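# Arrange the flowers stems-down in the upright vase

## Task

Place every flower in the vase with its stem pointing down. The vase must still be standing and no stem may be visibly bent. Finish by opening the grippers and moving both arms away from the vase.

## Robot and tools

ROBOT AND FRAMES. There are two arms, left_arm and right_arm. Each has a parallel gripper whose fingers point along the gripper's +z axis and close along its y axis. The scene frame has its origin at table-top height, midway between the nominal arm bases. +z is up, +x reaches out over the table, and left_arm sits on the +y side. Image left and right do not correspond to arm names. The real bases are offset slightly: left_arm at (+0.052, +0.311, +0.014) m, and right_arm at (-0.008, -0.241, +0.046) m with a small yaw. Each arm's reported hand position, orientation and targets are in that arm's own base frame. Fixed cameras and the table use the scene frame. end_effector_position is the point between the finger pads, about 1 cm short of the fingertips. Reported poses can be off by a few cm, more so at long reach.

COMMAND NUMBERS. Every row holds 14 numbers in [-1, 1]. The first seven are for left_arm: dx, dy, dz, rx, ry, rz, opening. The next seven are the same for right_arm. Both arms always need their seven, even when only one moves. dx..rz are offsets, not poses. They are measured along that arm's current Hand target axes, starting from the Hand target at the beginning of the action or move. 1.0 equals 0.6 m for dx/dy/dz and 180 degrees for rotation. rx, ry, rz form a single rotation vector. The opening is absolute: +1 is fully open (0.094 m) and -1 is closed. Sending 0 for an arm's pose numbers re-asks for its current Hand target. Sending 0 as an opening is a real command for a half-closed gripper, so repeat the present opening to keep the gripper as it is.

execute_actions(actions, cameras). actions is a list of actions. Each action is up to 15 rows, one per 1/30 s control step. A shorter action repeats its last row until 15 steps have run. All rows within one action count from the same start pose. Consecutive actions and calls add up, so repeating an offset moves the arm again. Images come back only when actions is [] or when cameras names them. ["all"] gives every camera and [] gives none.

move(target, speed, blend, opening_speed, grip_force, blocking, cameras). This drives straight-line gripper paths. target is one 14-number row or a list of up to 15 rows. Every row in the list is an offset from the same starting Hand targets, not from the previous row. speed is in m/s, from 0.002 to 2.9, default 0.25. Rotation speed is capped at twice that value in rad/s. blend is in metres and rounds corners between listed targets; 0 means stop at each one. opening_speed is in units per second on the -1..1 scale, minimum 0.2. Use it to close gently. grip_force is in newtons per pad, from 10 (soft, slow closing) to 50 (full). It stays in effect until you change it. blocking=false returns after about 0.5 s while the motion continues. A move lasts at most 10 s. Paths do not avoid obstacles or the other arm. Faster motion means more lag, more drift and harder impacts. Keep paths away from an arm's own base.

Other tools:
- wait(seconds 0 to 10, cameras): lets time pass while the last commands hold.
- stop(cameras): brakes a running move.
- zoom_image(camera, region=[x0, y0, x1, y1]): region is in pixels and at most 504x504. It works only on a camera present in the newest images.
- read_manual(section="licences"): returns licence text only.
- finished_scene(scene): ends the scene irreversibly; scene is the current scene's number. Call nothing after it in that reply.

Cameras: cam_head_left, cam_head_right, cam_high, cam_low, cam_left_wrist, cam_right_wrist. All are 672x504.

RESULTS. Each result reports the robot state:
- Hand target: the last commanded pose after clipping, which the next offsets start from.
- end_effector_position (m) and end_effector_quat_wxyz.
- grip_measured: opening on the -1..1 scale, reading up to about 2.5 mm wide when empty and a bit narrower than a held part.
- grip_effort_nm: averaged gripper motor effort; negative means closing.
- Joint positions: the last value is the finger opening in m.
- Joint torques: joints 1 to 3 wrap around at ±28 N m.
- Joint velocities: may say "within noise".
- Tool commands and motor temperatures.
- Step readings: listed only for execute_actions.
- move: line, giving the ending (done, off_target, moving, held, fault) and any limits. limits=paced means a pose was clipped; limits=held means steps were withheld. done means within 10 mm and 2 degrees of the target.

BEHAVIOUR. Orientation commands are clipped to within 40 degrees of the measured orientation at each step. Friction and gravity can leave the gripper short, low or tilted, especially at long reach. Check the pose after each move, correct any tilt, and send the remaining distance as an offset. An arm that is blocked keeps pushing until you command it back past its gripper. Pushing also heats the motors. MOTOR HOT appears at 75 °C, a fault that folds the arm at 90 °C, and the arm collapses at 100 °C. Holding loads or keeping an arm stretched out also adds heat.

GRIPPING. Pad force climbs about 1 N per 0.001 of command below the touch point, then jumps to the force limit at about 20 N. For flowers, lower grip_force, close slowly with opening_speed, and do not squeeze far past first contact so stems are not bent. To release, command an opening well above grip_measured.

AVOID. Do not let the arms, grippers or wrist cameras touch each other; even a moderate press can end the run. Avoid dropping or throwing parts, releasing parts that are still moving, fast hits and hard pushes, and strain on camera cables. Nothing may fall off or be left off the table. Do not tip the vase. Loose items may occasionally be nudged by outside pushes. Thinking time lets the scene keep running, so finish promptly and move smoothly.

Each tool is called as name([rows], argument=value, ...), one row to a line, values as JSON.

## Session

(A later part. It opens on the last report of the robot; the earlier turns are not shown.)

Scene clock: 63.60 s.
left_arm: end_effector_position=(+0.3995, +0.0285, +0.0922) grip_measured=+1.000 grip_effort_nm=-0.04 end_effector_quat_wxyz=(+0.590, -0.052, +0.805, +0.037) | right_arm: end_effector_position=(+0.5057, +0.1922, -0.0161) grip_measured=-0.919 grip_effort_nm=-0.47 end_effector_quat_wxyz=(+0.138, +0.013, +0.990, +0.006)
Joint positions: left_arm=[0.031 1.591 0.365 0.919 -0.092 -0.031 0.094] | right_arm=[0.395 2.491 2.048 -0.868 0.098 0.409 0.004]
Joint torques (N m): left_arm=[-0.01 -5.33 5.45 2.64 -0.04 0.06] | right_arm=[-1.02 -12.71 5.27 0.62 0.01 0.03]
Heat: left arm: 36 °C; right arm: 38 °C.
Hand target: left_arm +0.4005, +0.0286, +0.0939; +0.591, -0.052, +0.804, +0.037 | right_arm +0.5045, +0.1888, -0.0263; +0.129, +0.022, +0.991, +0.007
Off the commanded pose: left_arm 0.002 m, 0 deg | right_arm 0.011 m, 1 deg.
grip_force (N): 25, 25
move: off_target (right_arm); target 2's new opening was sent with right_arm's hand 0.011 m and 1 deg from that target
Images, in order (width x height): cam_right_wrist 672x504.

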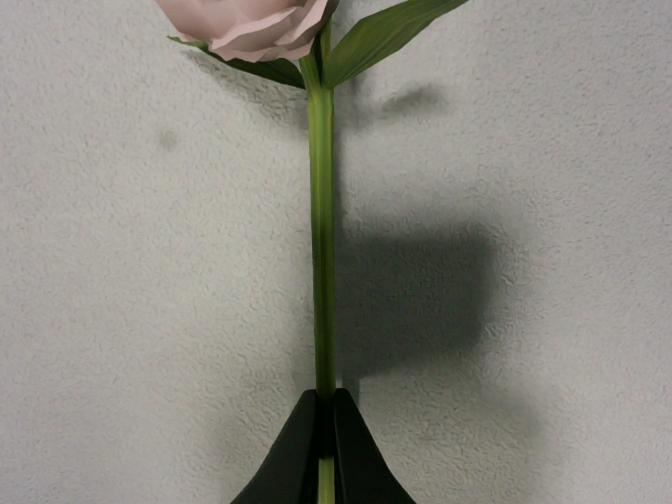

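move([
  [0,0,0,0,0,0,1,0.0185,-0.049,-0.247,0,0,0,-1],
  [0,0,0,0,0,0,1,0.095,0.023,-0.974,-0.2185,-0.446,-0.1474,-1],
  [0,0,0,0,0,0,1,-0.0073,0.2725,-0.9415,-0.2185,-0.446,-0.1474,-1],
], speed=0.28, blend=[0.05,0.03,0], cameras=["all"])

Scene clock: 73.50 s.
left_arm: end_effector_position=(+0.3995, +0.0285, +0.0922) grip_measured=+1.000 grip_effort_nm=-0.04 end_effector_quat_wxyz=(+0.590, -0.052, +0.805, +0.037) | right_arm: end_effector_position=(+0.3710, +0.3466, +0.5021) grip_measured=-0.921 grip_effort_nm=-0.56 end_effector_quat_wxyz=(+0.696, -0.234, +0.624, +0.266)
Joint positions: left_arm=[0.031 1.591 0.365 0.919 -0.092 -0.031 0.094] | right_arm=[0.766 1.603 1.758 -0.043 0.043 0.002 0.004]
Joint torques (N m): left_arm=[-0.02 -5.38 5.41 2.65 -0.03 0.06] | right_arm=[0.18 -6.67 9.52 1.95 0.15 -0.19]
Motor temperatures (°C): left_arm=[25 29 32 37 26 25 26] | right_arm=[27 41 36 34 24 25 25]
Heat: left arm: 37 °C; right arm: 41 °C.
Hand target: left_arm +0.4005, +0.0286, +0.0939; +0.591, -0.052, +0.804, +0.037 | right_arm +0.3703, +0.3468, +0.5242; +0.717, -0.225, +0.602, +0.269
Off the commanded pose: left_arm 0.002 m, 0 deg | right_arm 0.022 m, 4 deg.
grip_force (N): 25, 25
move: off_target (right_arm)

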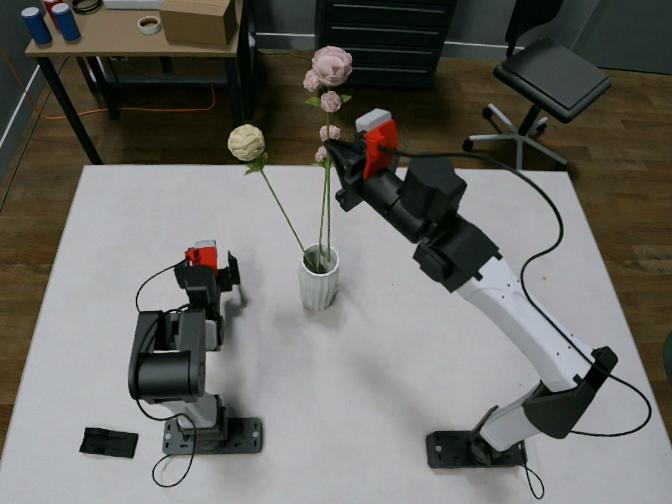

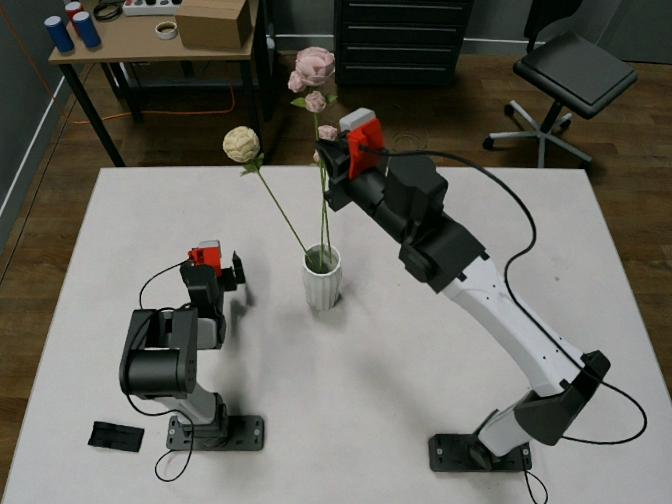

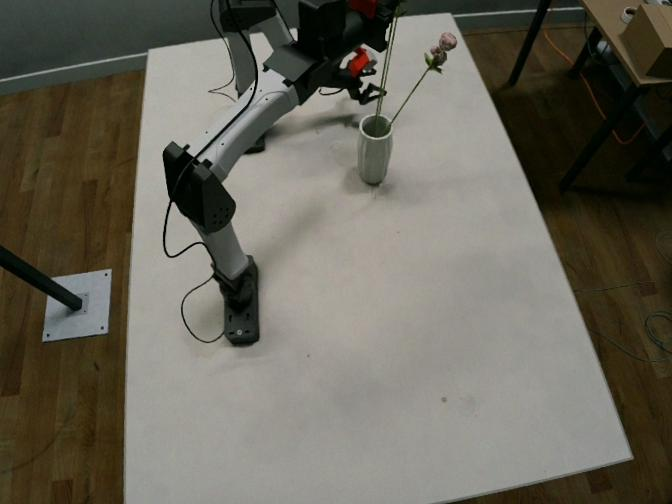

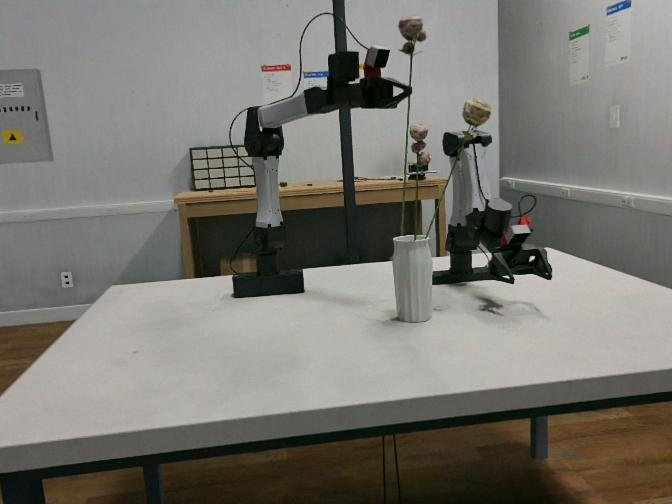

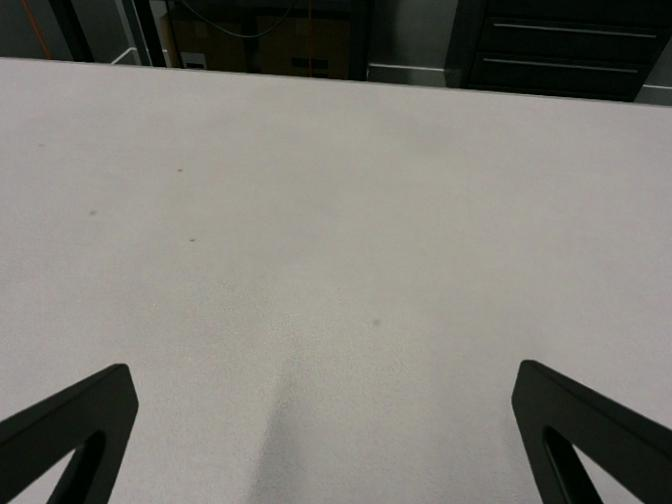

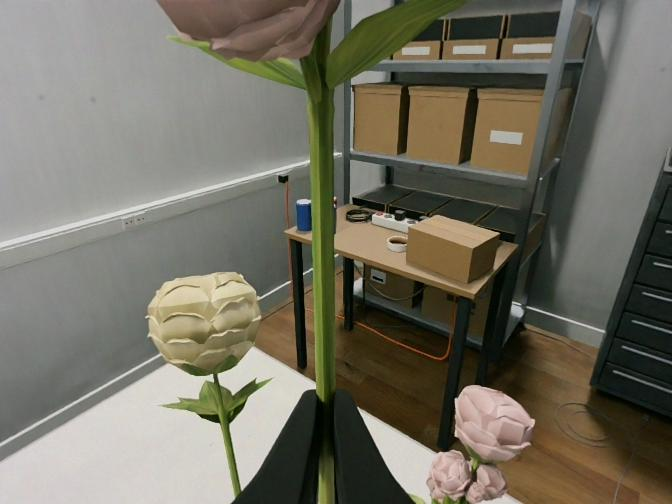

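zoom_image(camera="cam_head_left", region=[270, 180, 370, 320])

zoom_image(camera="cam_high", region=[330, 60, 430, 190])

zoom_image(camera="cam_low", region=[370, 150, 470, 250])

Scaled by 3.600 from the camera's 672x504 image, which has a finer 960x720 frame.

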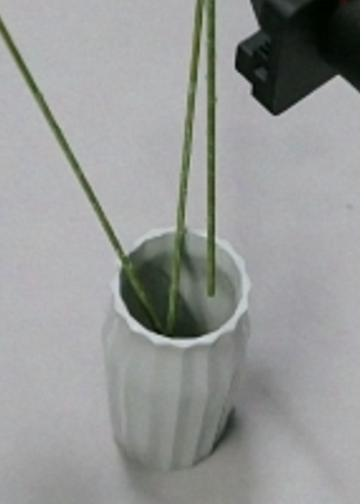

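Scaled by 3.877 from the camera's 672x504 image, which has a finer 960x720 frame.

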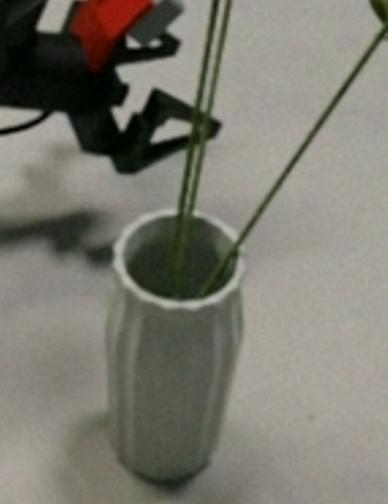

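Scaled by 5.040 from the camera's 672x504 image, which has a finer 960x720 frame.

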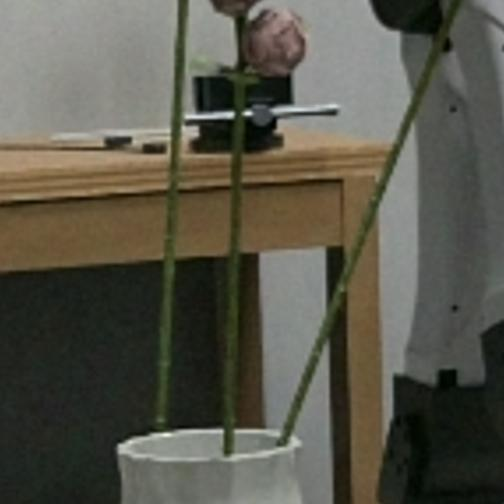

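move([
  [0,0,0,0,0,0,1,0.0023,0.015,0.013,0,0,0,-1],
  [0,0,0,0,0,0,1,0.394,0.015,-0.020,0,0,0,-1],
], speed=[0.15,0.12], blend=[0.004,0], cameras=["cam_low","cam_high","cam_head_left"])

Scene clock: 78.90 s.
left_arm: end_effector_position=(+0.3995, +0.0285, +0.0922) grip_measured=+1.000 grip_effort_nm=-0.04 end_effector_quat_wxyz=(+0.590, -0.052, +0.805, +0.037) | right_arm: end_effector_position=(+0.3832, +0.3705, +0.3094) grip_measured=-0.921 grip_effort_nm=-0.56 end_effector_quat_wxyz=(+0.727, -0.218, +0.588, +0.279)
Joint positions: left_arm=[0.031 1.591 0.365 0.919 -0.092 -0.031 0.094] | right_arm=[0.79 1.751 1.03 0.937 0.066 -0.004 0.004]
Joint torques (N m): left_arm=[-0.01 -5.38 5.48 2.64 -0.03 0.06] | right_arm=[-0.17 -6.57 4.97 1.55 0.11 -0.19]
Heat: left arm: 37 °C; right arm: 40 °C.
Hand target: left_arm +0.4005, +0.0286, +0.0939; +0.591, -0.052, +0.804, +0.037 | right_arm +0.3864, +0.3729, +0.2893; +0.717, -0.225, +0.602, +0.269
Off the commanded pose: left_arm 0.002 m, 0 deg | right_arm 0.020 m, 2 deg.
grip_force (N): 25, 25
move: off_target (right_arm)
Images, in order (width x height): cam_head_left 672x504, cam_high 672x504, cam_low 672x504.

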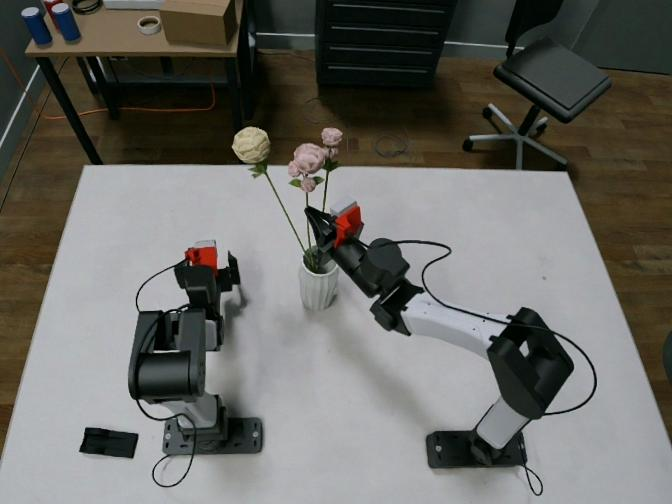

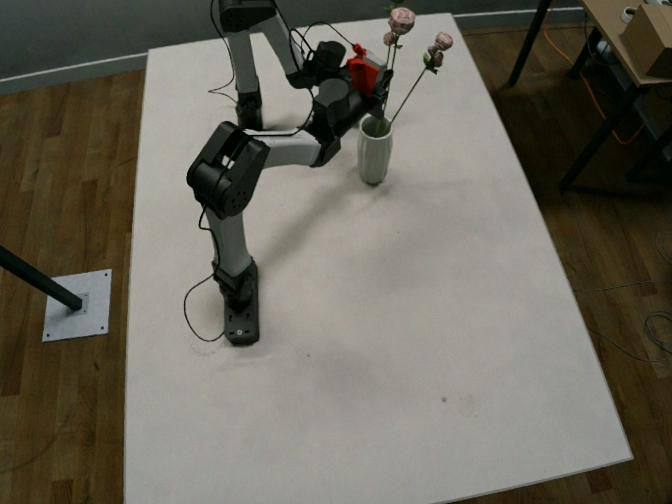

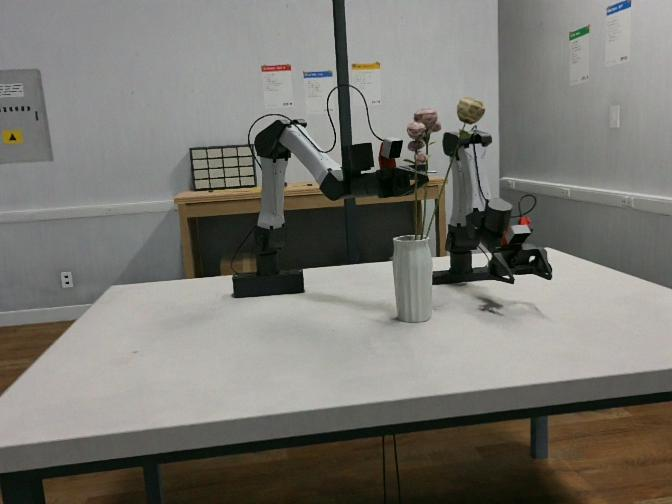

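move([
  [0,0,0,0,0,0,1,-0.022,0,0,0,0.01,0,-1],
  [0,0,0,0,0,0,1,-0.022,0,0,0,0.01,0,-0.5],
  [0,0,0,0,0,0,1,-0.06,0,-0.33,0,0.01,0,-0.5],
], speed=0.22, opening_speed=0.5, cameras=["cam_low","cam_right_wrist","cam_head_left","cam_high"])

Scene clock: 83.63 s.
left_arm: end_effector_position=(+0.3995, +0.0285, +0.0922) grip_measured=+1.000 grip_effort_nm=-0.04 end_effector_quat_wxyz=(+0.590, -0.052, +0.805, +0.037) | right_arm: end_effector_position=(+0.2367, +0.2418, +0.2881) grip_measured=-0.502 grip_effort_nm=0.10 end_effector_quat_wxyz=(+0.703, -0.230, +0.618, +0.267)
Joint positions: left_arm=[0.031 1.591 0.365 0.919 -0.092 -0.031 0.094] | right_arm=[0.875 0.862 0.388 0.606 0.154 -0.015 0.023]
Joint torques (N m): left_arm=[0.02 -5.34 5.41 2.65 -0.03 0.05] | right_arm=[0.44 -2.58 6.19 1.66 0.15 -0.18]
Heat: left arm: 37 °C; right arm: 40 °C.
Hand target: left_arm +0.4005, +0.0286, +0.0939; +0.591, -0.052, +0.804, +0.037 | right_arm +0.2347, +0.2408, +0.2902; +0.708, -0.229, +0.613, +0.265
Off the commanded pose: left_arm 0.002 m, 0 deg | right_arm 0.003 m, 1 deg.
grip_force (N): 25, 25
move: done; target 2's new opening was sent with right_arm's hand 0.006 m and 3 deg from that target
Images, in order (width x height): cam_head_left 672x504, cam_high 672x504, cam_low 672x504, cam_right_wrist 672x504.

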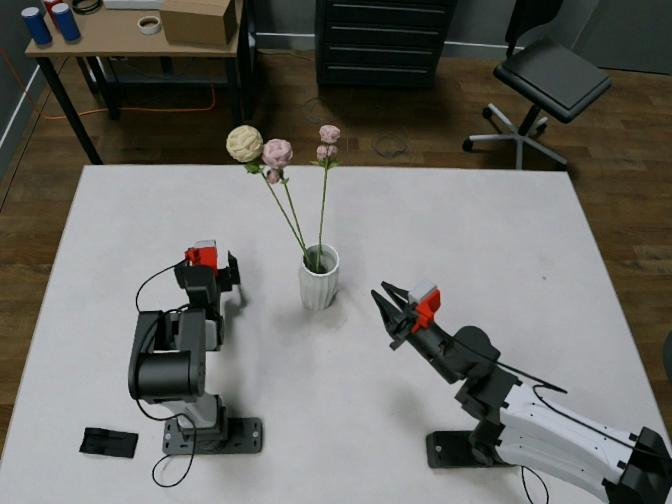

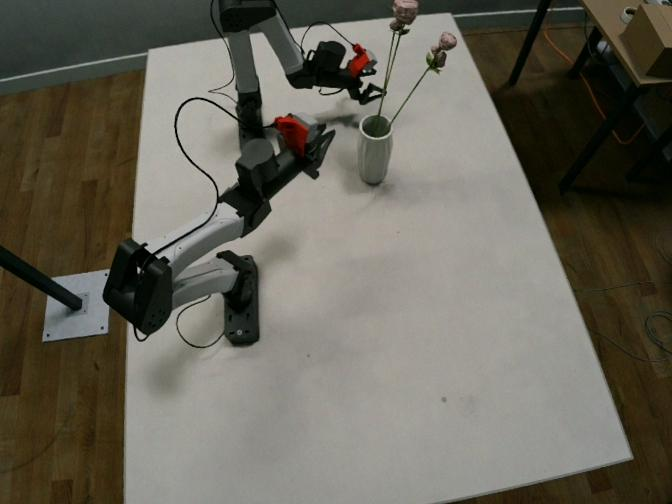

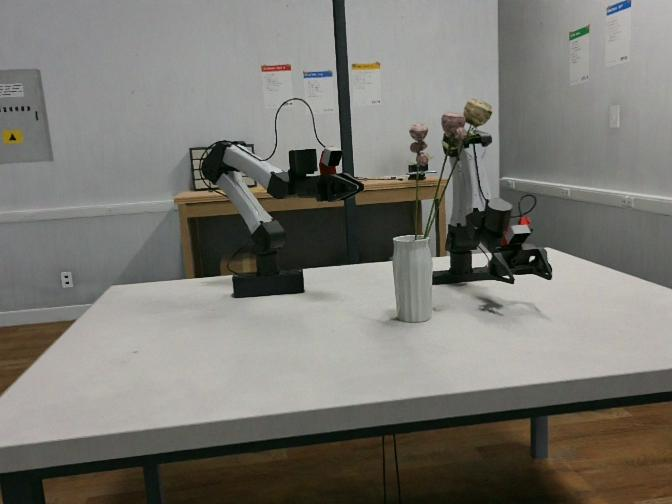

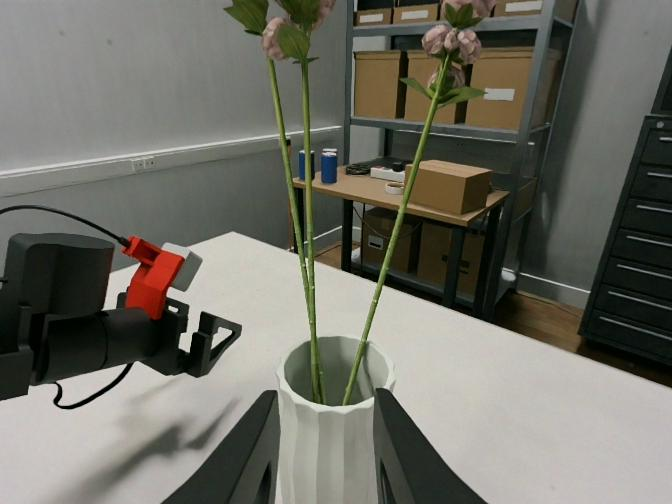

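All three in, vase standing, arms clear.

finished_scene(scene=2)

The scene is finished: the task was done.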